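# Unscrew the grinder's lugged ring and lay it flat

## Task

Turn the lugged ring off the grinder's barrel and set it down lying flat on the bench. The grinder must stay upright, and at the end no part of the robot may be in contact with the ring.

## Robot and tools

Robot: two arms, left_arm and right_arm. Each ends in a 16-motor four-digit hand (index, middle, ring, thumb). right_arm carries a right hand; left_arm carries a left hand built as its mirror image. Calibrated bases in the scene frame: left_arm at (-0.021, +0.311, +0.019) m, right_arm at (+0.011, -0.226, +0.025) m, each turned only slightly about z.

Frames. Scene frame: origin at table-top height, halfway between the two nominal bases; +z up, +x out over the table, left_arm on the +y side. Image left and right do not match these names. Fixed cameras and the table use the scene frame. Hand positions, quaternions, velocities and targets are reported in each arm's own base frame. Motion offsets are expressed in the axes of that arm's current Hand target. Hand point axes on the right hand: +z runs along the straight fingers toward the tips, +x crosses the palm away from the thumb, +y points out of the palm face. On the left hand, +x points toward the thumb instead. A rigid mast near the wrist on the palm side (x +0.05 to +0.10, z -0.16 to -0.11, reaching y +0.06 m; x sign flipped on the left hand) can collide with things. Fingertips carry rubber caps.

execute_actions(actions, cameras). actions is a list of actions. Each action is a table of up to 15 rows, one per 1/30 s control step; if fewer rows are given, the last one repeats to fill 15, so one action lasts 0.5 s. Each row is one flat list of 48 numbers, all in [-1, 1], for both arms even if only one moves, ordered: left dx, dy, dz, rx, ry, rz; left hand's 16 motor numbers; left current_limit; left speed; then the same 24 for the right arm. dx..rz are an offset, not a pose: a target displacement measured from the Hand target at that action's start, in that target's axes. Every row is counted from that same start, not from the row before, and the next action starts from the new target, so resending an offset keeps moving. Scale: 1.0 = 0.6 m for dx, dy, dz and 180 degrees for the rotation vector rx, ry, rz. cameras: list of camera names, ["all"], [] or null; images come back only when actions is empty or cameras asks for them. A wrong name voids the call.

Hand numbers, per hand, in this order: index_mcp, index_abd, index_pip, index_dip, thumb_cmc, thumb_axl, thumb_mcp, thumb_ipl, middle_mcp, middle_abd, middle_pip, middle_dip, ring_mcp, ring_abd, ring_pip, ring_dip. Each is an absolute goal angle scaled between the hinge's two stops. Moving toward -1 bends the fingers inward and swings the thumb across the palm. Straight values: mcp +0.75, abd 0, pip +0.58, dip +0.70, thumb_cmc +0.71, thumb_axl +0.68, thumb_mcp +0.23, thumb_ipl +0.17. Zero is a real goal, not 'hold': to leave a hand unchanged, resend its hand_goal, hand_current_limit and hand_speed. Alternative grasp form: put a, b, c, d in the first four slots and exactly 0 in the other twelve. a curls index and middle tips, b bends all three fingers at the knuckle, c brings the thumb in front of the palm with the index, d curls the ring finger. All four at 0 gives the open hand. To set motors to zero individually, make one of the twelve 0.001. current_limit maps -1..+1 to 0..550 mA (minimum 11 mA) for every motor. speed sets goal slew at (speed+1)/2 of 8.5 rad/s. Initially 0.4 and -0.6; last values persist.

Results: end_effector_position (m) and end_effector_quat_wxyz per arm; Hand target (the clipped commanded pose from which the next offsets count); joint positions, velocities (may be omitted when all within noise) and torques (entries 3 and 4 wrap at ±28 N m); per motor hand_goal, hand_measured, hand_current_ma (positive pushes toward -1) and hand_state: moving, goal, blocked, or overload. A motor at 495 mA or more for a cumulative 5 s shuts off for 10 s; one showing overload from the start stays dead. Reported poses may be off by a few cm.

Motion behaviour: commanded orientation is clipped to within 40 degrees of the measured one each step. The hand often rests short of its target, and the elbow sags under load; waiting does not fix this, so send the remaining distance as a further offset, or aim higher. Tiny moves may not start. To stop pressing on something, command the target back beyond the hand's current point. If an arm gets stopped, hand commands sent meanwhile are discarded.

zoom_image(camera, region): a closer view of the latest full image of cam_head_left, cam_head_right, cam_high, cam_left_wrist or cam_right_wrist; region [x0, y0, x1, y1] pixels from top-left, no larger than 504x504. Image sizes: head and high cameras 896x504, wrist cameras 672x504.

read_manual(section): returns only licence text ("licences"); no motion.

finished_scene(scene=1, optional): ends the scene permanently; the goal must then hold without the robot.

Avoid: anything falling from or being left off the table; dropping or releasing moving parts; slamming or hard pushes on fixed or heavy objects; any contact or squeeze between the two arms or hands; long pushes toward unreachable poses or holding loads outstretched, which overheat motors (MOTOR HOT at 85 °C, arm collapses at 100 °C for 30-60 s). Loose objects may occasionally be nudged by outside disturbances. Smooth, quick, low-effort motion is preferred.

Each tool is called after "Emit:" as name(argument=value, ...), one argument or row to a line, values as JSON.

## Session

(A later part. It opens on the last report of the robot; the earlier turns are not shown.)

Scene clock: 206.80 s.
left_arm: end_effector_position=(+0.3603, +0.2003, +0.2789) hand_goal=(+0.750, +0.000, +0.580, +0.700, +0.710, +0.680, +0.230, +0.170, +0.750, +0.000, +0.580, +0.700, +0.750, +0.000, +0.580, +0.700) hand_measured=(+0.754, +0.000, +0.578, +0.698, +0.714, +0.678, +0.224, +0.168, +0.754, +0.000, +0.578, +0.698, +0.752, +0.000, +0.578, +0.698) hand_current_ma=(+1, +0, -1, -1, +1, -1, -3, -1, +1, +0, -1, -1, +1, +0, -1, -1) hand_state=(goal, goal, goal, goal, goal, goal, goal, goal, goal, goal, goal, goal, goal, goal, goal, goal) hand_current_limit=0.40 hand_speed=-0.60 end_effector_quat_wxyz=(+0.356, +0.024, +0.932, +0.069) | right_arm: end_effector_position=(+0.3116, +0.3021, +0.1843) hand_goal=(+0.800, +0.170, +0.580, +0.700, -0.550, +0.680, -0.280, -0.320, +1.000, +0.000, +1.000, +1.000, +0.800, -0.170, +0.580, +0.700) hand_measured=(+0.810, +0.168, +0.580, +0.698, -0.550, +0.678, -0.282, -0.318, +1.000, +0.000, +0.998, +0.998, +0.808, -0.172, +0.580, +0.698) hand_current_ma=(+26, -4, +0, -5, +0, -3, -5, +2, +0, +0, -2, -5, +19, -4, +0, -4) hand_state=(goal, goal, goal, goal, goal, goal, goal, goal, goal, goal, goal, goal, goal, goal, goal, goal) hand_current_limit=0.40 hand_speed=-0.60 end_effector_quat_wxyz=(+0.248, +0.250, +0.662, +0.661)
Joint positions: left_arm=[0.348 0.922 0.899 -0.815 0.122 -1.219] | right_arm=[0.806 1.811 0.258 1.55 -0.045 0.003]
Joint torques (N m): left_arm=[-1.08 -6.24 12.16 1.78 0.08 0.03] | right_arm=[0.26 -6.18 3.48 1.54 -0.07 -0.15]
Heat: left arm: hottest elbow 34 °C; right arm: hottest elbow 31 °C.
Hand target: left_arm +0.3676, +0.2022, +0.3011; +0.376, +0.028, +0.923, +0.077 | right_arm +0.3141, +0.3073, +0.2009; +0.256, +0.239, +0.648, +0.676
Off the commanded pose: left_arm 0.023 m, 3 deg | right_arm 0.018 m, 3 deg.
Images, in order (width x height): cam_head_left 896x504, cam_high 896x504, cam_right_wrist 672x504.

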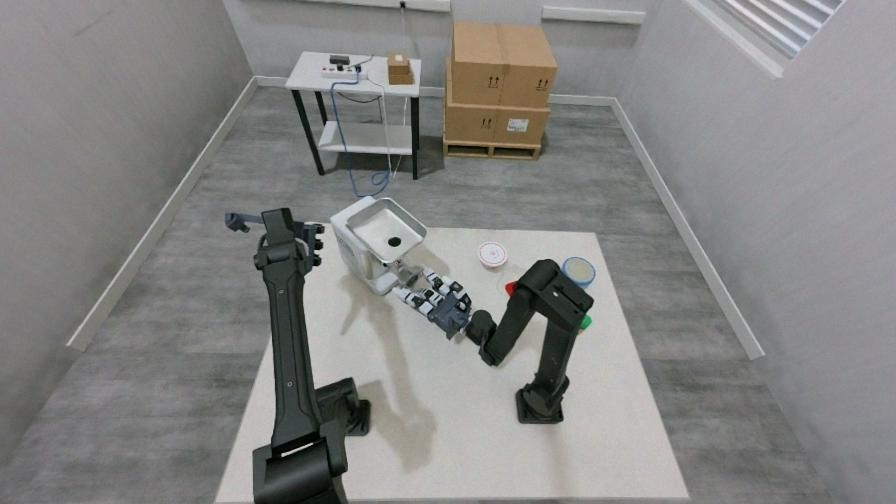

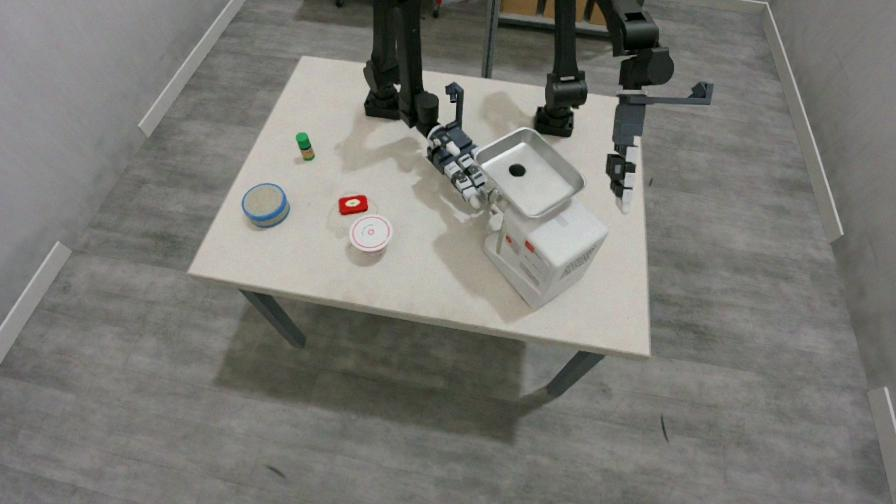

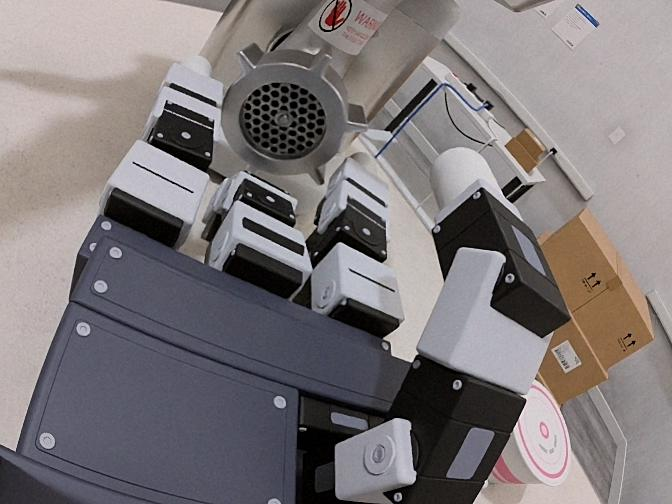

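Emit:
execute_actions(
  actions=[
    [[0,0,0,0,0,0,0,0,0,0,0,0,0,0,0,0,0,0,0,0,0,0,0.4,-0.6,0,0,0,0,0,0,0.8,0.05,0.58,0.7,-0.55,0.68,-0.28,-0.32,1,0,1,1,0.8,-0.05,0.58,0.7,0.74,-0.6]],
    [[0,0,0,0,0,0,0,0,0,0,0,0,0,0,0,0,0,0,0,0,0,0,0.4,-0.6,0,0,0,0,0,0,0.8,0.02,0.58,0.7,-0.55,0.68,-0.28,-0.32,1,0,1,1,0.8,-0.02,0.58,0.7,0.74,-0.6]],
  ],
  cameras=["cam_right_wrist", "cam_head_left"],
)

Emit:
zoom_image(
  camera="cam_right_wrist",
  region=[170, 20, 390, 185],
)

Emit:
zoom_image(
  camera="cam_head_left",
  region=[390, 250, 450, 310],
)

Scene clock: 213.17 s.
left_arm: end_effector_position=(+0.3603, +0.2003, +0.2789) hand_goal=(+0.750, +0.000, +0.580, +0.700, +0.710, +0.680, +0.230, +0.170, +0.750, +0.000, +0.580, +0.700, +0.750, +0.000, +0.580, +0.700) hand_measured=(+0.754, +0.000, +0.578, +0.698, +0.714, +0.678, +0.224, +0.168, +0.754, +0.000, +0.578, +0.698, +0.752, +0.000, +0.578, +0.698) hand_current_ma=(+1, +0, -1, -1, +1, -1, -3, -1, +1, +0, -1, -1, +1, +0, -1, -1) hand_state=(goal, goal, goal, goal, goal, goal, goal, goal, goal, goal, goal, goal, goal, goal, goal, goal) hand_current_limit=0.40 hand_speed=-0.60 end_effector_quat_wxyz=(+0.356, +0.024, +0.932, +0.069) | right_arm: end_effector_position=(+0.3123, +0.3011, +0.1855) hand_goal=(+0.800, +0.020, +0.580, +0.700, -0.550, +0.680, -0.280, -0.320, +1.000, +0.000, +1.000, +1.000, +0.800, -0.020, +0.580, +0.700) hand_measured=(+0.806, +0.058, +0.580, +0.698, -0.550, +0.678, -0.282, -0.320, +1.000, +0.000, +0.998, +0.998, +0.808, -0.056, +0.580, +0.698) hand_current_ma=(+16, +104, -1, -5, +0, -3, -5, +2, +0, +0, -2, -5, +20, -100, +0, -4) hand_state=(goal, blocked, goal, goal, goal, goal, goal, goal, goal, goal, goal, goal, goal, blocked, goal, goal) hand_current_limit=0.74 hand_speed=-0.60 end_effector_quat_wxyz=(+0.250, +0.249, +0.662, +0.662)
Joint positions: left_arm=[0.348 0.922 0.899 -0.815 0.122 -1.219] | right_arm=[0.8 1.809 0.258 1.551 -0.051 -0.002]
Joint torques (N m): left_arm=[0.03 -6.18 12.25 1.76 0.17 0.02] | right_arm=[0.32 -6.18 3.41 1.55 -0.01 -0.14]
Heat: left arm: hottest elbow 34 °C; right arm: hottest elbow 31 °C.
Hand target: left_arm +0.3676, +0.2022, +0.3011; +0.376, +0.028, +0.923, +0.077 | right_arm +0.3141, +0.3073, +0.2009; +0.256, +0.239, +0.648, +0.676
Off the commanded pose: left_arm 0.023 m, 3 deg | right_arm 0.017 m, 3 deg.
Images, in order (width x height): cam_head_left 896x504, cam_right_wrist 672x504.

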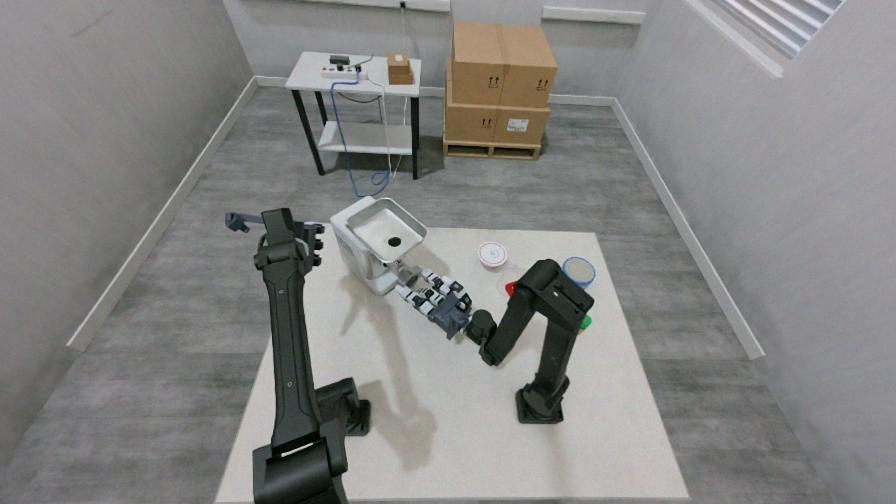

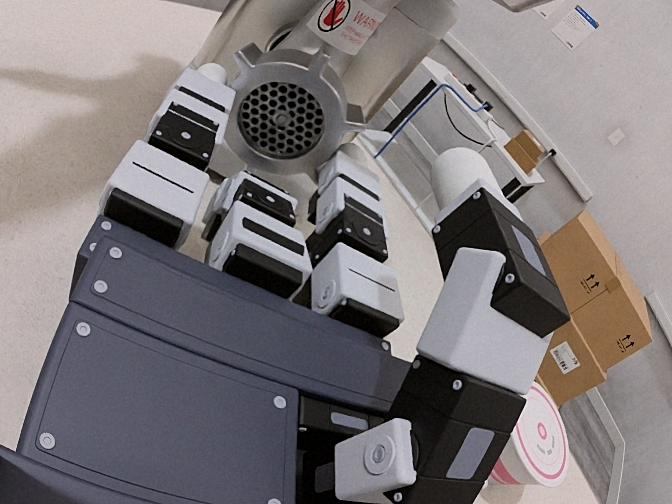

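Scaled by 2.291 from the camera's 672x504 image, which has a finer 960x720 frame.

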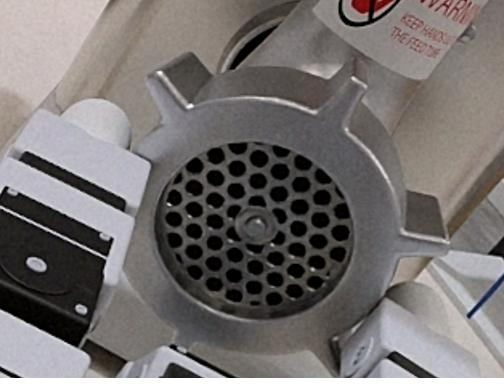

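Scaled by 8.400.

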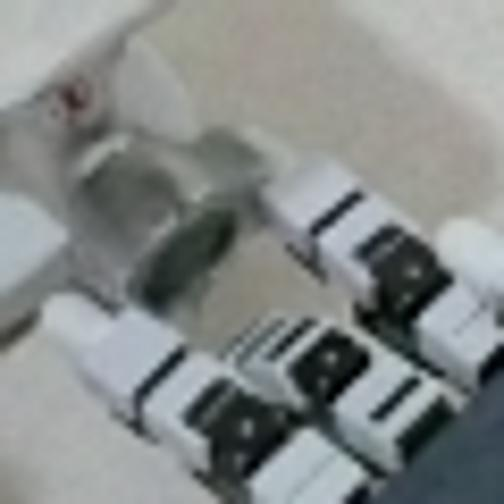

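Emit:
execute_actions(
  actions=[
    [[0,0,0,0,0,0,0,0,0,0,0,0,0,0,0,0,0,0,0,0,0,0,0.4,-0.6,0.0249,0.0044,0,0,0,-0.0556,0.8,0.02,0.58,0.7,-0.55,0.68,-0.28,-0.32,1,0,1,1,0.8,-0.02,0.58,0.7,0.74,-0.6]],
    [[0,0,0,0,0,0,0,0,0,0,0,0,0,0,0,0,0,0,0,0,0,0,0.4,-0.6,0.0249,0.0044,0,0,0,-0.0556,0.8,0.02,0.58,0.7,-0.55,0.68,-0.28,-0.32,1,0,1,1,0.8,-0.02,0.58,0.7,0.74,-0.6]],
  ],
  cameras=["cam_right_wrist", "cam_head_left"],
)

Emit:
zoom_image(
  camera="cam_right_wrist",
  region=[170, 20, 390, 185],
)

Scene clock: 217.20 s.
left_arm: end_effector_position=(+0.3603, +0.2003, +0.2789) hand_goal=(+0.750, +0.000, +0.580, +0.700, +0.710, +0.680, +0.230, +0.170, +0.750, +0.000, +0.580, +0.700, +0.750, +0.000, +0.580, +0.700) hand_measured=(+0.754, +0.000, +0.578, +0.698, +0.714, +0.678, +0.224, +0.168, +0.754, +0.000, +0.578, +0.698, +0.752, +0.000, +0.578, +0.698) hand_current_ma=(+1, +0, -1, -1, +1, -1, -3, -1, +1, +0, -1, -1, +1, +0, -1, -1) hand_state=(goal, goal, goal, goal, goal, goal, goal, goal, goal, goal, goal, goal, goal, goal, goal, goal) hand_current_limit=0.40 hand_speed=-0.60 end_effector_quat_wxyz=(+0.356, +0.024, +0.932, +0.069) | right_arm: end_effector_position=(+0.2921, +0.3186, +0.1895) hand_goal=(+0.800, +0.020, +0.580, +0.700, -0.550, +0.680, -0.280, -0.320, +1.000, +0.000, +1.000, +1.000, +0.800, -0.020, +0.580, +0.700) hand_measured=(+0.834, +0.058, +0.592, +0.702, -0.550, +0.678, -0.282, -0.320, +1.000, +0.000, +0.998, +0.998, +0.772, -0.060, +0.560, +0.694) hand_current_ma=(+115, +104, +29, +3, +0, -3, -5, +2, +0, +0, -2, -5, -91, -111, -55, -13) hand_state=(blocked, blocked, goal, goal, goal, goal, goal, goal, goal, goal, goal, goal, blocked, blocked, goal, goal) hand_current_limit=0.74 hand_speed=-0.60 end_effector_quat_wxyz=(+0.354, +0.141, +0.692, +0.613)
Joint positions: left_arm=[0.348 0.922 0.899 -0.815 0.122 -1.219] | right_arm=[0.798 1.806 0.258 1.551 -0.048 -0.322]
Joint torques (N m): left_arm=[-0.32 -5.77 12.11 1.61 0.08 0.07] | right_arm=[0.26 -5.66 3.48 1.58 -0.02 -0.36]
Heat: left arm: hottest elbow 34 °C; right arm: hottest elbow 31 °C.
Hand target: left_arm +0.3676, +0.2022, +0.3011; +0.376, +0.028, +0.923, +0.077 | right_arm +0.2913, +0.3270, +0.2033; +0.370, +0.123, +0.680, +0.621
Off the commanded pose: left_arm 0.023 m, 3 deg | right_arm 0.016 m, 3 deg.
Images, in order (width x height): cam_head_left 896x504, cam_right_wrist 672x504.

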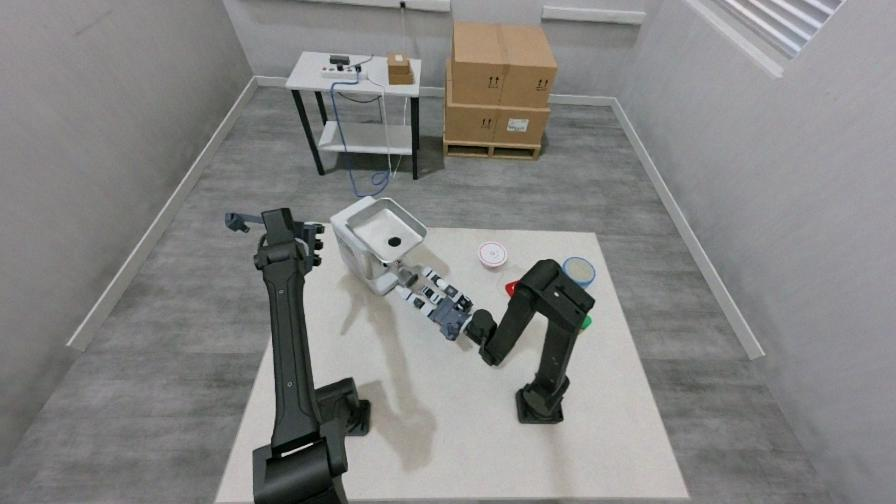

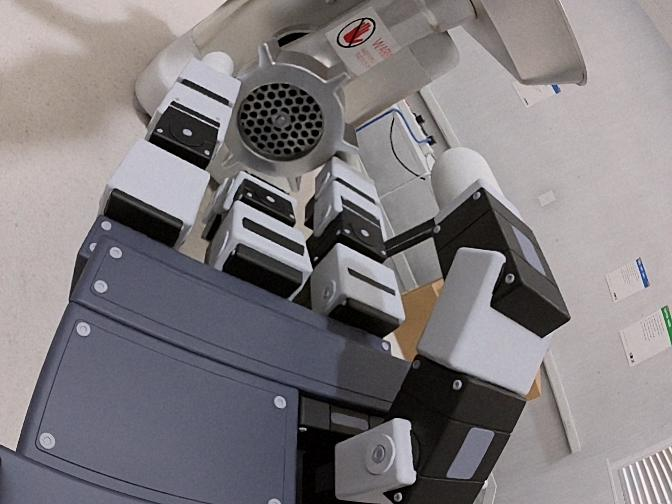

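Scaled by 2.291 from the camera's 672x504 image, which has a finer 960x720 frame.

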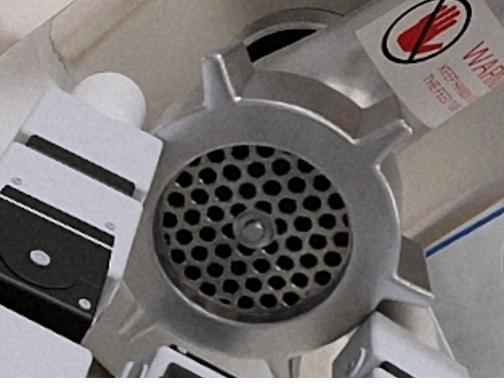

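Emit:
execute_actions(
  actions=[
    [[0,0,0,0,0,0,0,0,0,0,0,0,0,0,0,0,0,0,0,0,0,0,0.4,-0.6,0.0249,0.0044,0,0,0,-0.0556,0.8,0.02,0.58,0.7,-0.55,0.68,-0.28,-0.32,1,0,1,1,0.8,-0.02,0.58,0.7,0.74,-0.6]],
  ],
  cameras=["cam_right_wrist"],
)

Emit:
zoom_image(
  camera="cam_right_wrist",
  region=[170, 20, 390, 185],
)

Scene clock: 219.97 s.
left_arm: end_effector_position=(+0.3603, +0.2003, +0.2789) hand_goal=(+0.750, +0.000, +0.580, +0.700, +0.710, +0.680, +0.230, +0.170, +0.750, +0.000, +0.580, +0.700, +0.750, +0.000, +0.580, +0.700) hand_measured=(+0.754, +0.000, +0.578, +0.698, +0.714, +0.678, +0.224, +0.168, +0.754, +0.000, +0.578, +0.698, +0.752, +0.000, +0.578, +0.698) hand_current_ma=(+1, +0, -1, -1, +1, -1, -3, -1, +1, +0, -1, -1, +1, +0, -1, -1) hand_state=(goal, goal, goal, goal, goal, goal, goal, goal, goal, goal, goal, goal, goal, goal, goal, goal) hand_current_limit=0.40 hand_speed=-0.60 end_effector_quat_wxyz=(+0.356, +0.024, +0.932, +0.069) | right_arm: end_effector_position=(+0.2808, +0.3281, +0.1893) hand_goal=(+0.800, +0.020, +0.580, +0.700, -0.550, +0.680, -0.280, -0.320, +1.000, +0.000, +1.000, +1.000, +0.800, -0.020, +0.580, +0.700) hand_measured=(+0.850, +0.062, +0.598, +0.706, -0.550, +0.678, -0.282, -0.320, +1.000, +0.000, +0.998, +0.998, +0.748, -0.060, +0.546, +0.690) hand_current_ma=(+183, +122, +53, +12, +0, -3, -5, +2, +0, +0, -2, -5, -196, -112, -108, -23) hand_state=(blocked, blocked, goal, goal, goal, goal, goal, goal, goal, goal, goal, goal, blocked, blocked, blocked, goal) hand_current_limit=0.74 hand_speed=-0.60 end_effector_quat_wxyz=(+0.403, +0.083, +0.699, +0.585)
Joint positions: left_arm=[0.348 0.922 0.899 -0.815 0.122 -1.219] | right_arm=[0.798 1.802 0.258 1.551 -0.051 -0.485]
Joint torques (N m): left_arm=[-0.21 -6.07 12.1 1.69 0.12 0.04] | right_arm=[0.26 -5.36 3.54 1.58 -0.04 -0.49]
Heat: left arm: hottest elbow 34 °C; right arm: hottest elbow 31 °C.
Hand target: left_arm +0.3676, +0.2022, +0.3011; +0.376, +0.028, +0.923, +0.077 | right_arm +0.2801, +0.3369, +0.2005; +0.423, +0.063, +0.688, +0.587
Off the commanded pose: left_arm 0.023 m, 3 deg | right_arm 0.014 m, 4 deg.
Images, in order (width x height): cam_right_wrist 672x504.

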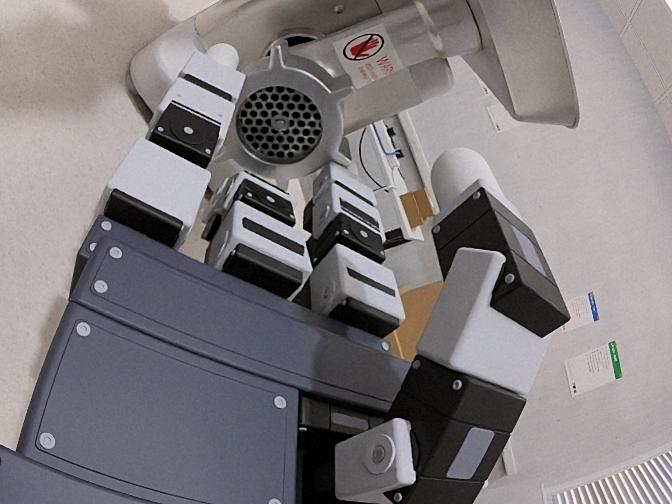

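Scaled by 2.291 from the camera's 672x504 image, which has a finer 960x720 frame.

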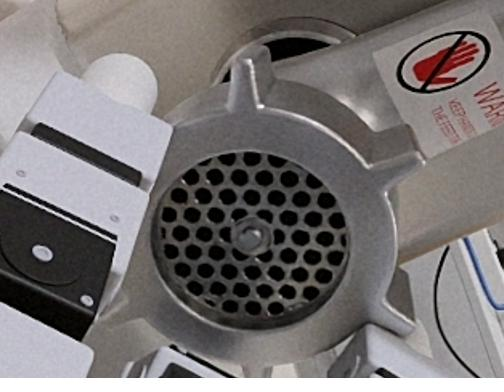

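Emit:
execute_actions(
  actions=[
    [[0,0,0,0,0,0,0,0,0,0,0,0,0,0,0,0,0,0,0,0,0,0,0.4,-0.6,0.0249,0.0044,0,0,0,-0.0556,0.75,0.02,0.55,0.7,-0.55,0.68,-0.28,-0.32,1,0,1,1,0.85,-0.02,0.63,0.72,0.74,-0.6]],
    [[0,0,0,0,0,0,0,0,0,0,0,0,0,0,0,0,0,0,0,0,0,0,0.4,-0.6,0.0249,0.0044,0,0,0,-0.0556,0.75,0.02,0.55,0.7,-0.55,0.68,-0.28,-0.32,1,0,1,1,0.85,-0.02,0.63,0.72,0.74,-0.6]],
  ],
  cameras=["cam_right_wrist"],
)

Emit:
zoom_image(
  camera="cam_right_wrist",
  region=[170, 20, 390, 185],
)

Scene clock: 225.47 s.
left_arm: end_effector_position=(+0.3603, +0.2003, +0.2789) hand_goal=(+0.750, +0.000, +0.580, +0.700, +0.710, +0.680, +0.230, +0.170, +0.750, +0.000, +0.580, +0.700, +0.750, +0.000, +0.580, +0.700) hand_measured=(+0.754, +0.000, +0.578, +0.698, +0.714, +0.678, +0.224, +0.168, +0.754, +0.000, +0.578, +0.698, +0.752, +0.000, +0.578, +0.698) hand_current_ma=(+1, +0, -1, -1, +1, -1, -3, -1, +1, +0, -1, -1, +1, +0, -1, -1) hand_state=(goal, goal, goal, goal, goal, goal, goal, goal, goal, goal, goal, goal, goal, goal, goal, goal) hand_current_limit=0.40 hand_speed=-0.60 end_effector_quat_wxyz=(+0.356, +0.024, +0.932, +0.069) | right_arm: end_effector_position=(+0.2606, +0.3465, +0.1753) hand_goal=(+0.750, +0.020, +0.550, +0.700, -0.550, +0.680, -0.280, -0.320, +1.000, +0.000, +1.000, +1.000, +0.850, -0.020, +0.630, +0.720) hand_measured=(+0.918, +0.032, +0.590, +0.716, -0.552, +0.678, -0.282, -0.320, +1.000, -0.002, +1.000, +0.998, +0.850, -0.030, +0.626, +0.714) hand_current_ma=(+478, +25, +133, +42, -5, -3, -5, +2, +0, -2, -2, -5, +0, -21, -9, -14) hand_state=(blocked, goal, blocked, goal, goal, goal, goal, goal, goal, goal, goal, goal, goal, goal, goal, goal) hand_current_limit=0.74 hand_speed=-0.60 end_effector_quat_wxyz=(+0.503, -0.041, +0.705, +0.498)
Joint positions: left_arm=[0.348 0.922 0.899 -0.815 0.122 -1.219] | right_arm=[0.798 1.802 0.257 1.547 -0.04 -0.848]
Joint torques (N m): left_arm=[-0.67 -6.24 11.95 1.8 0.14 0.05] | right_arm=[0.21 -5.36 3.55 1.76 -0.28 -0.32]
Heat: left arm: hottest elbow 34 °C; right arm: hottest elbow 31 °C.
Hand target: left_arm +0.3676, +0.2022, +0.3011; +0.376, +0.028, +0.923, +0.077 | right_arm +0.2599, +0.3552, +0.1875; +0.518, -0.058, +0.688, +0.504
Off the commanded pose: left_arm 0.023 m, 3 deg | right_arm 0.015 m, 3 deg.
Images, in order (width x height): cam_right_wrist 672x504.

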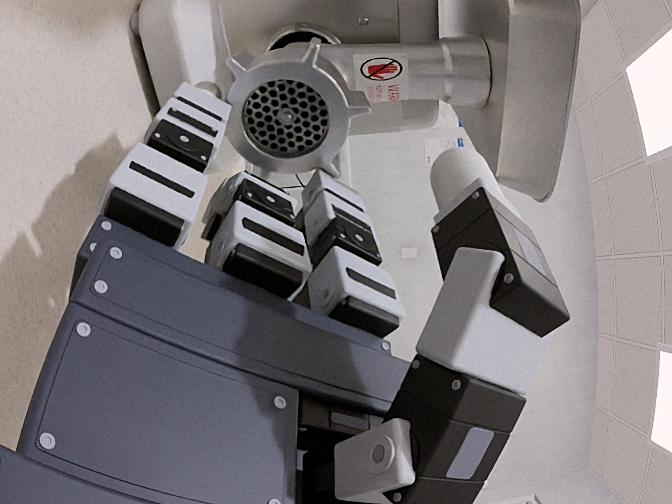

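Scaled by 2.291 from the camera's 672x504 image, which has a finer 960x720 frame.

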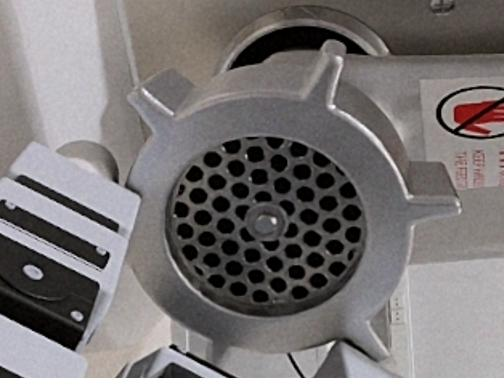

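Emit:
execute_actions(
  actions=[
    [[0,0,0,0,0,0,0,0,0,0,0,0,0,0,0,0,0,0,0,0,0,0,0.4,-0.6,0,0,0,0,0,0,0.85,0.17,0.58,0.7,-0.55,0.68,-0.28,-0.32,1,0,1,1,0.8,-0.2,0.58,0.7,0.74,-0.6]],
    [[0,0,0,0,0,0,0,0,0,0,0,0,0,0,0,0,0,0,0,0,0,0,0.4,-0.6,-0.0238,-0.0087,0,0,0,0.0556,0.85,0.17,0.58,0.7,-0.55,0.68,-0.28,-0.32,1,0,1,1,0.8,-0.2,0.58,0.7,0.74,-0.6]],
    [[0,0,0,0,0,0,0,0,0,0,0,0,0,0,0,0,0,0,0,0,0,0,0.4,-0.6,-0.0238,-0.0087,0,0,0,0.0556,1,0.17,0.31,0.7,-0.55,0.68,-0.28,-0.32,1,0,1,1,0.8,-0.2,0.58,0.7,0.74,-0.6]],
    [[0,0,0,0,0,0,0,0,0,0,0,0,0,0,0,0,0,0,0,0,0,0,0.4,-0.6,-0.0238,-0.0087,0,0,0,0.0556,1,0.17,0.31,0.7,-0.55,0.68,-0.28,-0.32,1,0,1,1,0.8,-0.2,0.58,0.7,0.74,-0.6]],
  ],
  cameras=["cam_right_wrist", "cam_head_left", "cam_high"],
)

Emit:
zoom_image(
  camera="cam_right_wrist",
  region=[170, 20, 390, 185],
)

Emit:
zoom_image(
  camera="cam_head_left",
  region=[390, 250, 450, 310],
)

Scene clock: 258.87 s.
left_arm: end_effector_position=(+0.3603, +0.2003, +0.2789) hand_goal=(+0.750, +0.000, +0.580, +0.700, +0.710, +0.680, +0.230, +0.170, +0.750, +0.000, +0.580, +0.700, +0.750, +0.000, +0.580, +0.700) hand_measured=(+0.754, +0.000, +0.578, +0.698, +0.714, +0.678, +0.224, +0.168, +0.754, +0.000, +0.578, +0.698, +0.752, +0.000, +0.578, +0.698) hand_current_ma=(+1, +0, -1, -1, +1, -1, -3, -1, +1, +0, -1, -1, +1, +0, -1, -1) hand_state=(goal, goal, goal, goal, goal, goal, goal, goal, goal, goal, goal, goal, goal, goal, goal, goal) hand_current_limit=0.40 hand_speed=-0.60 end_effector_quat_wxyz=(+0.356, +0.024, +0.932, +0.069) | right_arm: end_effector_position=(+0.2880, +0.3227, +0.1891) hand_goal=(+1.000, +0.170, +0.310, +0.700, -0.550, +0.680, -0.280, -0.320, +1.000, +0.000, +1.000, +1.000, +0.800, -0.200, +0.580, +0.700) hand_measured=(+1.000, +0.164, +0.316, +0.704, -0.552, +0.678, -0.282, -0.320, +1.000, -0.002, +1.000, +0.998, +0.814, -0.200, +0.586, +0.702) hand_current_ma=(+0, -14, +15, +7, -5, -3, -5, +2, +0, -2, -2, -5, +42, -1, +15, +5) hand_state=(goal, goal, goal, goal, goal, goal, goal, goal, goal, goal, goal, goal, goal, goal, goal, goal) hand_current_limit=0.74 hand_speed=-0.60 end_effector_quat_wxyz=(+0.368, +0.120, +0.697, +0.604)
Joint positions: left_arm=[0.348 0.922 0.899 -0.815 0.122 -1.219] | right_arm=[0.798 1.802 0.258 1.544 -0.054 -0.376]
Joint torques (N m): left_arm=[-0.67 -6.36 12.1 1.83 0.13 0.08] | right_arm=[0.21 -5.36 3.54 1.77 0.15 0.11]
Heat: left arm: hottest elbow 34 °C; right arm: hottest elbow 31 °C.
Hand target: left_arm +0.3676, +0.2022, +0.3011; +0.376, +0.028, +0.923, +0.077 | right_arm +0.2914, +0.3269, +0.2033; +0.370, +0.123, +0.680, +0.621
Off the commanded pose: left_arm 0.023 m, 3 deg | right_arm 0.015 m, 3 deg.
Images, in order (width x height): cam_head_left 896x504, cam_high 896x504, cam_right_wrist 672x504.

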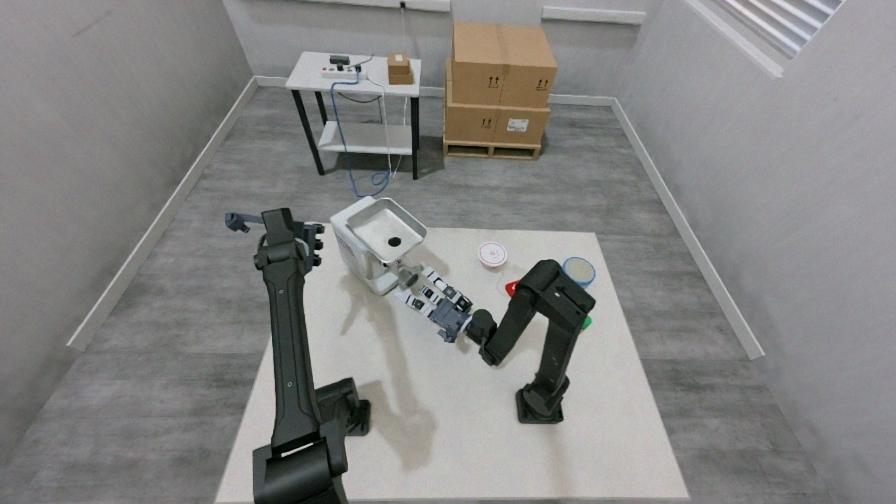

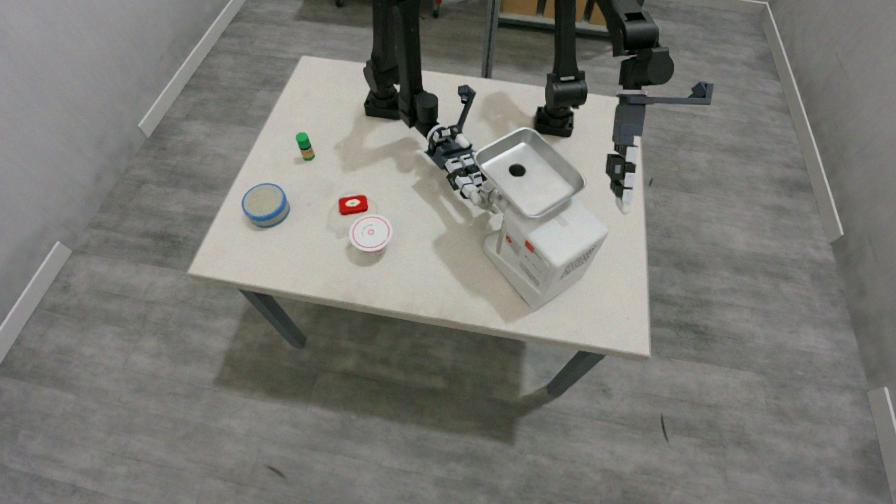

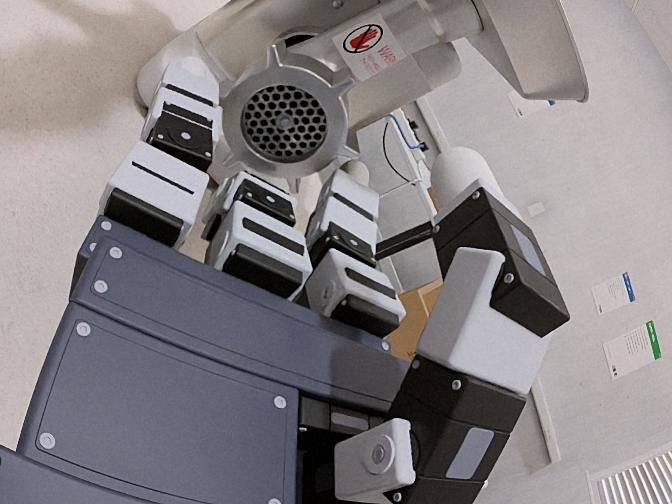

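Scaled by 2.291 from the camera's 672x504 image, which has a finer 960x720 frame.

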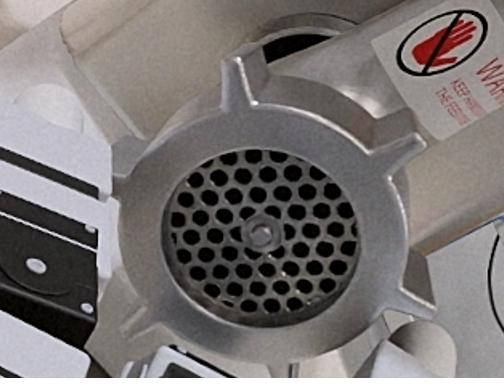

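Scaled by 8.400.

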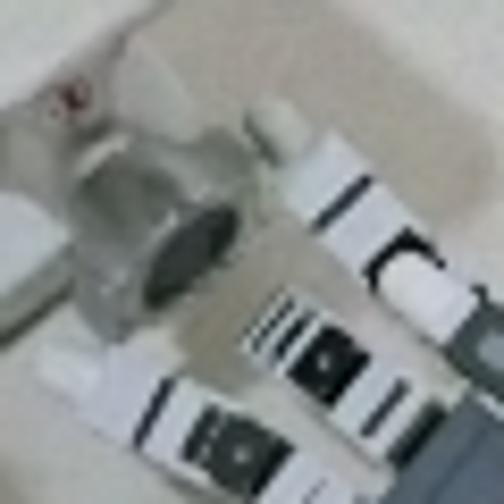

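Emit:
execute_actions(
  actions=[
    [[0,0,0,0,0,0,0,0,0,0,0,0,0,0,0,0,0,0,0,0,0,0,0.4,-0.6,0,0,0,0,0,0,1,-0.15,0.31,0.7,-0.55,0.68,-0.28,-0.32,1,0,1,1,0.8,0.15,0.58,0.7,0.78,-0.6]],
    [[0,0,0,0,0,0,0,0,0,0,0,0,0,0,0,0,0,0,0,0,0,0,0.4,-0.6,0,0,0,0,0,0,1,-0.2,0.15,0.6,-0.55,0.68,-0.28,-0.32,1,0,1,1,0.95,0.2,0.65,0.8,0.78,-0.6]],
  ],
  cameras=["cam_right_wrist"],
)

Emit:
zoom_image(
  camera="cam_right_wrist",
  region=[170, 20, 390, 185],
)

Scene clock: 262.97 s.
left_arm: end_effector_position=(+0.3603, +0.2003, +0.2789) hand_goal=(+0.750, +0.000, +0.580, +0.700, +0.710, +0.680, +0.230, +0.170, +0.750, +0.000, +0.580, +0.700, +0.750, +0.000, +0.580, +0.700) hand_measured=(+0.754, +0.000, +0.578, +0.698, +0.714, +0.678, +0.224, +0.168, +0.754, +0.000, +0.578, +0.698, +0.752, +0.000, +0.578, +0.698) hand_current_ma=(+1, +0, -1, -1, +1, -1, -3, -1, +1, +0, -1, -1, +1, +0, -1, -1) hand_state=(goal, goal, goal, goal, goal, goal, goal, goal, goal, goal, goal, goal, goal, goal, goal, goal) hand_current_limit=0.40 hand_speed=-0.60 end_effector_quat_wxyz=(+0.356, +0.024, +0.932, +0.069) | right_arm: end_effector_position=(+0.2932, +0.3183, +0.1893) hand_goal=(+1.000, -0.200, +0.150, +0.600, -0.550, +0.680, -0.280, -0.320, +1.000, +0.000, +1.000, +1.000, +0.950, +0.200, +0.650, +0.800) hand_measured=(+1.000, -0.086, +0.206, +0.622, -0.552, +0.678, -0.282, -0.320, +1.000, -0.002, +1.000, +0.998, +0.956, +0.108, +0.650, +0.798) hand_current_ma=(+1, +391, +195, +67, -4, -3, -6, +2, +0, -2, -1, -5, +18, -304, +0, -5) hand_state=(goal, blocked, blocked, blocked, goal, goal, goal, goal, goal, goal, goal, goal, goal, blocked, goal, goal) hand_current_limit=0.78 hand_speed=-0.60 end_effector_quat_wxyz=(+0.369, +0.136, +0.694, +0.603)
Joint positions: left_arm=[0.348 0.922 0.899 -0.815 0.122 -1.219] | right_arm=[0.795 1.802 0.258 1.544 -0.033 -0.356]
Joint torques (N m): left_arm=[-0.03 -6.71 12.04 1.76 0.12 0.06] | right_arm=[0.5 -5.36 3.44 1.78 -0.65 -0.02]
Heat: left arm: hottest elbow 35 °C; right arm: hottest elbow 31 °C.
Hand target: left_arm +0.3676, +0.2022, +0.3011; +0.376, +0.028, +0.923, +0.077 | right_arm +0.2914, +0.3269, +0.2033; +0.370, +0.123, +0.680, +0.621
Off the commanded pose: left_arm 0.023 m, 3 deg | right_arm 0.017 m, 3 deg.
Images, in order (width x height): cam_right_wrist 672x504.

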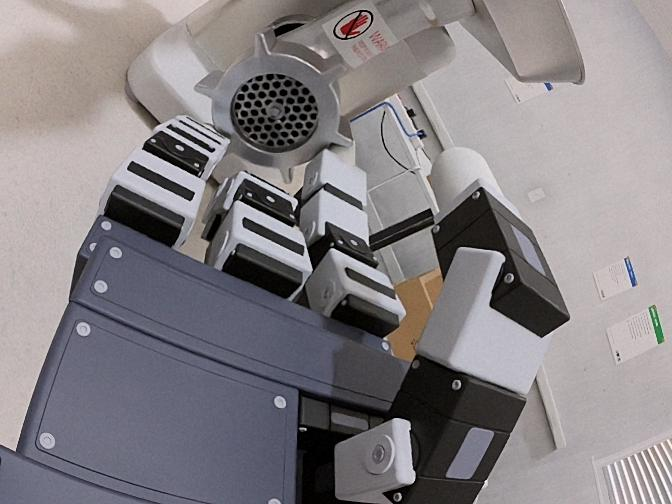

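Scaled by 2.291 from the camera's 672x504 image, which has a finer 960x720 frame.

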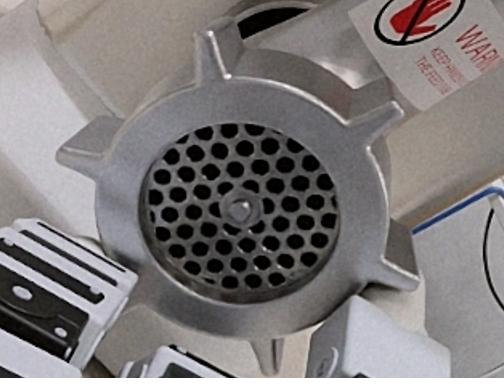

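Emit:
execute_actions(
  actions=[
    [[0,0,0,0,0,0,0,0,0,0,0,0,0,0,0,0,0,0,0,0,0,0,0.4,-0.6,0,0,0,0,0,0,1,0.1,0.31,0.7,-0.55,0.68,-0.28,-0.32,1,0,1,1,0.9,-0.2,0.58,0.7,0.74,-0.6]],
    [[0,0,0,0,0,0,0,0,0,0,0,0,0,0,0,0,0,0,0,0,0,0,0.4,-0.6,0,0,0,0,0,0,1,0.2,0.31,0.7,-0.55,0.68,-0.28,-0.32,1,0,1,1,0.8,-0.2,0.58,0.7,0.74,-0.6]],
    [[0,0,0,0,0,0,0,0,0,0,0,0,0,0,0,0,0,0,0,0,0,0,0.4,-0.6,-0.0238,-0.0087,0,0,0,0.0556,1,0.2,0.31,0.7,-0.55,0.68,-0.28,-0.32,1,0,1,1,0.8,-0.2,0.58,0.7,0.74,-0.6]],
    [[0,0,0,0,0,0,0,0,0,0,0,0,0,0,0,0,0,0,0,0,0,0,0.4,-0.6,-0.0238,-0.0087,0,0,0,0.0556,1,0.2,0.31,0.7,-0.55,0.68,-0.28,-0.32,1,0,1,1,0.8,-0.2,0.58,0.7,0.74,-0.6]],
  ],
  cameras=["cam_right_wrist", "cam_head_left", "cam_high"],
)

Emit:
zoom_image(
  camera="cam_right_wrist",
  region=[170, 20, 390, 185],
)

Emit:
zoom_image(
  camera="cam_head_left",
  region=[390, 250, 450, 310],
)

Scene clock: 272.10 s.
left_arm: end_effector_position=(+0.3603, +0.2003, +0.2789) hand_goal=(+0.750, +0.000, +0.580, +0.700, +0.710, +0.680, +0.230, +0.170, +0.750, +0.000, +0.580, +0.700, +0.750, +0.000, +0.580, +0.700) hand_measured=(+0.754, +0.000, +0.578, +0.698, +0.714, +0.678, +0.224, +0.168, +0.754, +0.000, +0.578, +0.698, +0.752, +0.000, +0.578, +0.698) hand_current_ma=(+1, +0, -1, -1, +1, -1, -3, -1, +1, +0, -1, -1, +1, +0, -1, -1) hand_state=(goal, goal, goal, goal, goal, goal, goal, goal, goal, goal, goal, goal, goal, goal, goal, goal) hand_current_limit=0.40 hand_speed=-0.60 end_effector_quat_wxyz=(+0.356, +0.024, +0.932, +0.069) | right_arm: end_effector_position=(+0.3125, +0.3017, +0.1875) hand_goal=(+1.000, +0.200, +0.310, +0.700, -0.550, +0.680, -0.280, -0.320, +1.000, +0.000, +1.000, +1.000, +0.800, -0.200, +0.580, +0.700) hand_measured=(+1.000, +0.196, +0.310, +0.698, -0.552, +0.678, -0.282, -0.320, +1.000, -0.002, +1.000, +0.998, +0.818, -0.198, +0.588, +0.704) hand_current_ma=(+0, -7, +0, -5, -4, -3, -6, +2, +0, -2, -1, -5, +55, +2, +17, +7) hand_state=(goal, goal, goal, goal, goal, goal, goal, goal, goal, goal, goal, goal, goal, goal, goal, goal) hand_current_limit=0.74 hand_speed=-0.60 end_effector_quat_wxyz=(+0.257, +0.243, +0.663, +0.659)
Joint positions: left_arm=[0.348 0.922 0.899 -0.815 0.122 -1.219] | right_arm=[0.797 1.802 0.26 1.544 -0.051 -0.02]
Joint torques (N m): left_arm=[-0.44 -6.12 12.04 1.87 0.12 0.09] | right_arm=[0.38 -5.48 3.41 1.83 0.18 0.09]
Heat: left arm: hottest elbow 35 °C; right arm: hottest elbow 30 °C.
Hand target: left_arm +0.3676, +0.2022, +0.3011; +0.376, +0.028, +0.923, +0.077 | right_arm +0.3142, +0.3072, +0.2009; +0.256, +0.239, +0.648, +0.676
Off the commanded pose: left_arm 0.023 m, 3 deg | right_arm 0.015 m, 3 deg.
Images, in order (width x height): cam_head_left 896x504, cam_high 896x504, cam_right_wrist 672x504.

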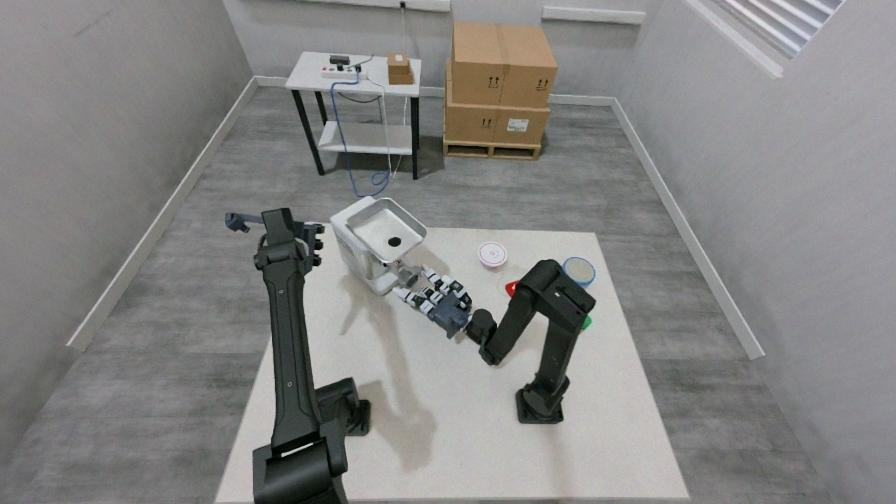

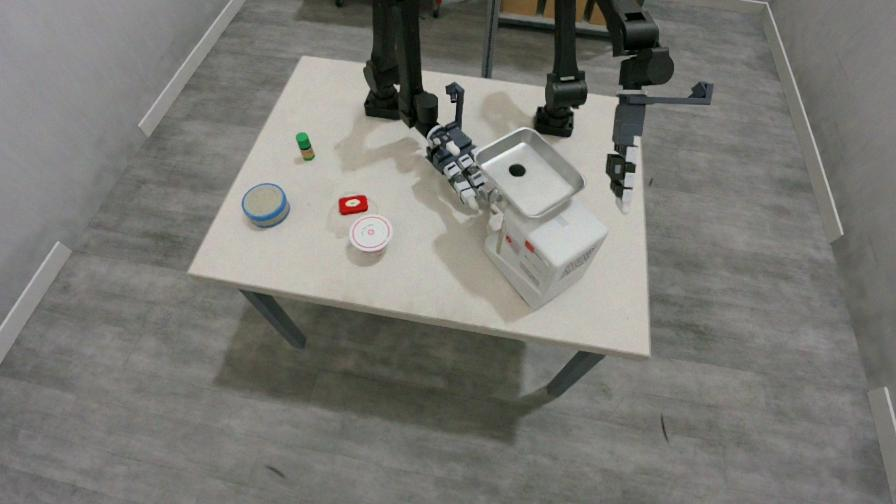

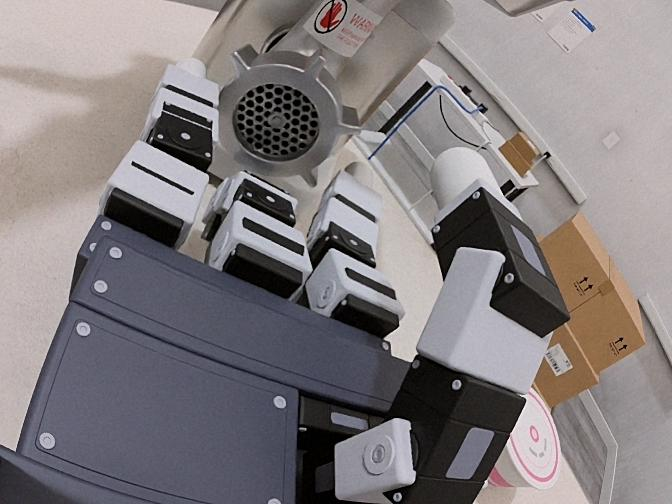

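Scaled by 2.291 from the camera's 672x504 image, which has a finer 960x720 frame.

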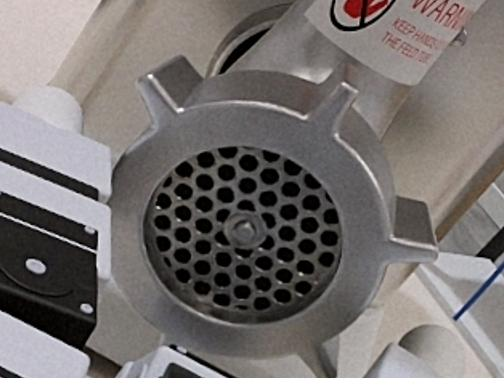

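Scaled by 8.400.

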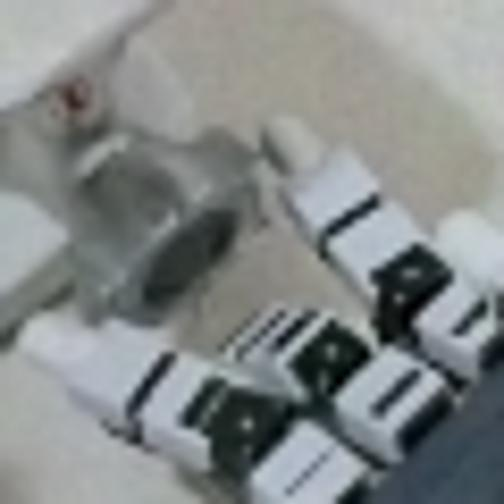

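Emit:
execute_actions(
  actions=[
    [[0,0,0,0,0,0,0,0,0,0,0,0,0,0,0,0,0,0,0,0,0,0,0.4,-0.6,0.0175,0.0022,0,0,0,-0.0278,1,0.2,0.31,0.7,-0.55,0.68,-0.28,-0.32,1,0,1,1,0.8,-0.2,0.58,0.7,0.74,-0.6]],
    [[0,0,0,0,0,0,0,0,0,0,0,0,0,0,0,0,0,0,0,0,0,0,0.4,-0.6,0,0,0,0,0,0,1,0.0,0.31,0.7,-0.55,0.68,-0.28,-0.32,1,0,1,1,0.8,0.0,0.58,0.7,0.74,-0.6]],
    [[0,0,0,0,0,0,0,0,0,0,0,0,0,0,0,0,0,0,0,0,0,0,0.4,-0.6,0,0,0,0,0,0,1,-0.08,0.31,0.7,-0.55,0.68,-0.28,-0.32,1,0,1,1,0.8,0.08,0.58,0.7,0.74,-0.6]],
    [[0,0,0,0,0,0,0,0,0,0,0,0,0,0,0,0,0,0,0,0,0,0,0.4,-0.6,0,0,0,0,0,0,1,-0.08,0.2,0.65,-0.55,0.68,-0.28,-0.32,1,0,1,1,0.9,0.08,0.65,0.75,0.74,-0.6]],
  ],
  cameras=["cam_right_wrist"],
)

Emit:
zoom_image(
  camera="cam_right_wrist",
  region=[170, 20, 390, 185],
)

Scene clock: 278.17 s.
left_arm: end_effector_position=(+0.3603, +0.2003, +0.2789) hand_goal=(+0.750, +0.000, +0.580, +0.700, +0.710, +0.680, +0.230, +0.170, +0.750, +0.000, +0.580, +0.700, +0.750, +0.000, +0.580, +0.700) hand_measured=(+0.754, +0.000, +0.578, +0.698, +0.714, +0.678, +0.224, +0.168, +0.754, +0.000, +0.578, +0.698, +0.752, +0.000, +0.578, +0.698) hand_current_ma=(+1, +0, -1, -1, +1, -1, -3, -1, +1, +0, -1, -1, +1, +0, -1, -1) hand_state=(goal, goal, goal, goal, goal, goal, goal, goal, goal, goal, goal, goal, goal, goal, goal, goal) hand_current_limit=0.40 hand_speed=-0.60 end_effector_quat_wxyz=(+0.356, +0.024, +0.932, +0.069) | right_arm: end_effector_position=(+0.3068, +0.3068, +0.1887) hand_goal=(+1.000, -0.080, +0.200, +0.650, -0.550, +0.680, -0.280, -0.320, +1.000, +0.000, +1.000, +1.000, +0.900, +0.080, +0.650, +0.750) hand_measured=(+1.000, +0.070, +0.234, +0.664, -0.550, +0.678, -0.282, -0.320, +1.000, -0.002, +1.000, +0.998, +0.864, -0.102, +0.622, +0.736) hand_current_ma=(+0, +479, +108, +36, -2, -2, -6, +2, +0, -2, -1, -5, -127, -478, -86, -35) hand_state=(goal, blocked, blocked, goal, goal, goal, goal, goal, goal, goal, goal, goal, blocked, blocked, blocked, goal) hand_current_limit=0.74 hand_speed=-0.60 end_effector_quat_wxyz=(+0.277, +0.222, +0.671, +0.651)
Joint positions: left_arm=[0.348 0.922 0.899 -0.815 0.122 -1.219] | right_arm=[0.804 1.802 0.26 1.544 -0.045 -0.083]
Joint torques (N m): left_arm=[-0.56 -6.36 11.95 1.74 0.09 0.09] | right_arm=[0.73 -5.36 3.37 1.87 0.17 -0.16]
Heat: left arm: hottest elbow 35 °C; right arm: hottest elbow 30 °C.
Hand target: left_arm +0.3676, +0.2022, +0.3011; +0.376, +0.028, +0.923, +0.077 | right_arm +0.3063, +0.3140, +0.2021; +0.285, +0.210, +0.658, +0.664
Off the commanded pose: left_arm 0.023 m, 3 deg | right_arm 0.015 m, 3 deg.
Images, in order (width x height): cam_right_wrist 672x504.

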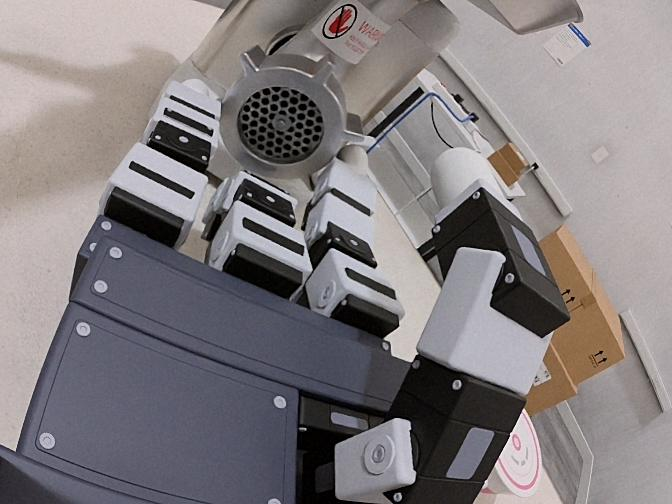

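Scaled by 2.291 from the camera's 672x504 image, which has a finer 960x720 frame.

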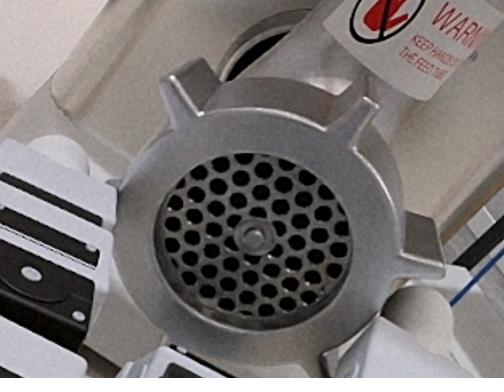

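Emit:
execute_actions(
  actions=[
    [[0,0,0,0,0,0,0,0,0,0,0,0,0,0,0,0,0,0,0,0,0,0,0.4,-0.6,0.0249,0.0044,0,0,0,-0.0556,1,-0.08,0.2,0.65,-0.55,0.68,-0.28,-0.32,1,0,1,1,0.9,0.08,0.65,0.75,0.74,-0.6]],
    [[0,0,0,0,0,0,0,0,0,0,0,0,0,0,0,0,0,0,0,0,0,0,0.4,-0.6,0.0249,0.0044,0,0,0,-0.0556,1,-0.08,0.1,0.6,-0.55,0.68,-0.28,-0.32,1,0,1,1,1,0.08,0.75,0.85,0.74,-0.6]],
  ],
  cameras=["cam_right_wrist"],
)

Emit:
zoom_image(
  camera="cam_right_wrist",
  region=[170, 20, 390, 185],
)

Scene clock: 282.10 s.
left_arm: end_effector_position=(+0.3603, +0.2003, +0.2789) hand_goal=(+0.750, +0.000, +0.580, +0.700, +0.710, +0.680, +0.230, +0.170, +0.750, +0.000, +0.580, +0.700, +0.750, +0.000, +0.580, +0.700) hand_measured=(+0.754, +0.000, +0.578, +0.698, +0.714, +0.678, +0.224, +0.168, +0.754, +0.000, +0.578, +0.698, +0.752, +0.000, +0.578, +0.698) hand_current_ma=(+1, +0, -1, -1, +1, -1, -3, -1, +1, +0, -1, -1, +1, +0, -1, -1) hand_state=(goal, goal, goal, goal, goal, goal, goal, goal, goal, goal, goal, goal, goal, goal, goal, goal) hand_current_limit=0.40 hand_speed=-0.60 end_effector_quat_wxyz=(+0.356, +0.024, +0.932, +0.069) | right_arm: end_effector_position=(+0.2910, +0.3222, +0.1855) hand_goal=(+1.000, -0.080, +0.100, +0.600, -0.550, +0.680, -0.280, -0.320, +1.000, +0.000, +1.000, +1.000, +1.000, +0.080, +0.750, +0.850) hand_measured=(+1.000, -0.052, +0.162, +0.626, -0.550, +0.680, -0.282, -0.320, +1.000, -0.002, +1.000, +0.998, +1.000, +0.072, +0.750, +0.848) hand_current_ma=(+1, +76, +222, +77, -2, -2, -6, +2, +0, -2, -1, -5, +0, -15, -1, -5) hand_state=(goal, blocked, blocked, blocked, goal, goal, goal, goal, goal, goal, goal, goal, goal, goal, goal, goal) hand_current_limit=0.74 hand_speed=-0.60 end_effector_quat_wxyz=(+0.385, +0.123, +0.700, +0.589)
Joint positions: left_arm=[0.348 0.922 0.899 -0.815 0.122 -1.219] | right_arm=[0.801 1.808 0.26 1.539 -0.017 -0.405]
Joint torques (N m): left_arm=[-0.26 -6.65 12.11 1.81 0.13 0.06] | right_arm=[0.91 -5.54 3.23 2.09 -0.74 -0.44]
Heat: left arm: hottest elbow 35 °C; right arm: hottest elbow 30 °C.
Hand target: left_arm +0.3676, +0.2022, +0.3011; +0.376, +0.028, +0.923, +0.077 | right_arm +0.2834, +0.3339, +0.2019; +0.397, +0.093, +0.685, +0.605
Off the commanded pose: left_arm 0.023 m, 3 deg | right_arm 0.022 m, 4 deg.
Images, in order (width x height): cam_right_wrist 672x504.

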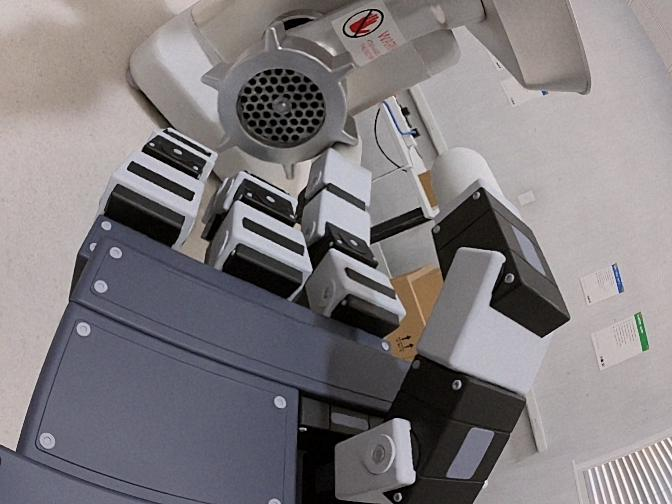

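Scaled by 2.291 from the camera's 672x504 image, which has a finer 960x720 frame.

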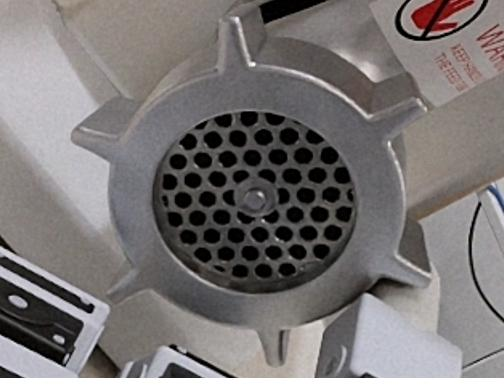

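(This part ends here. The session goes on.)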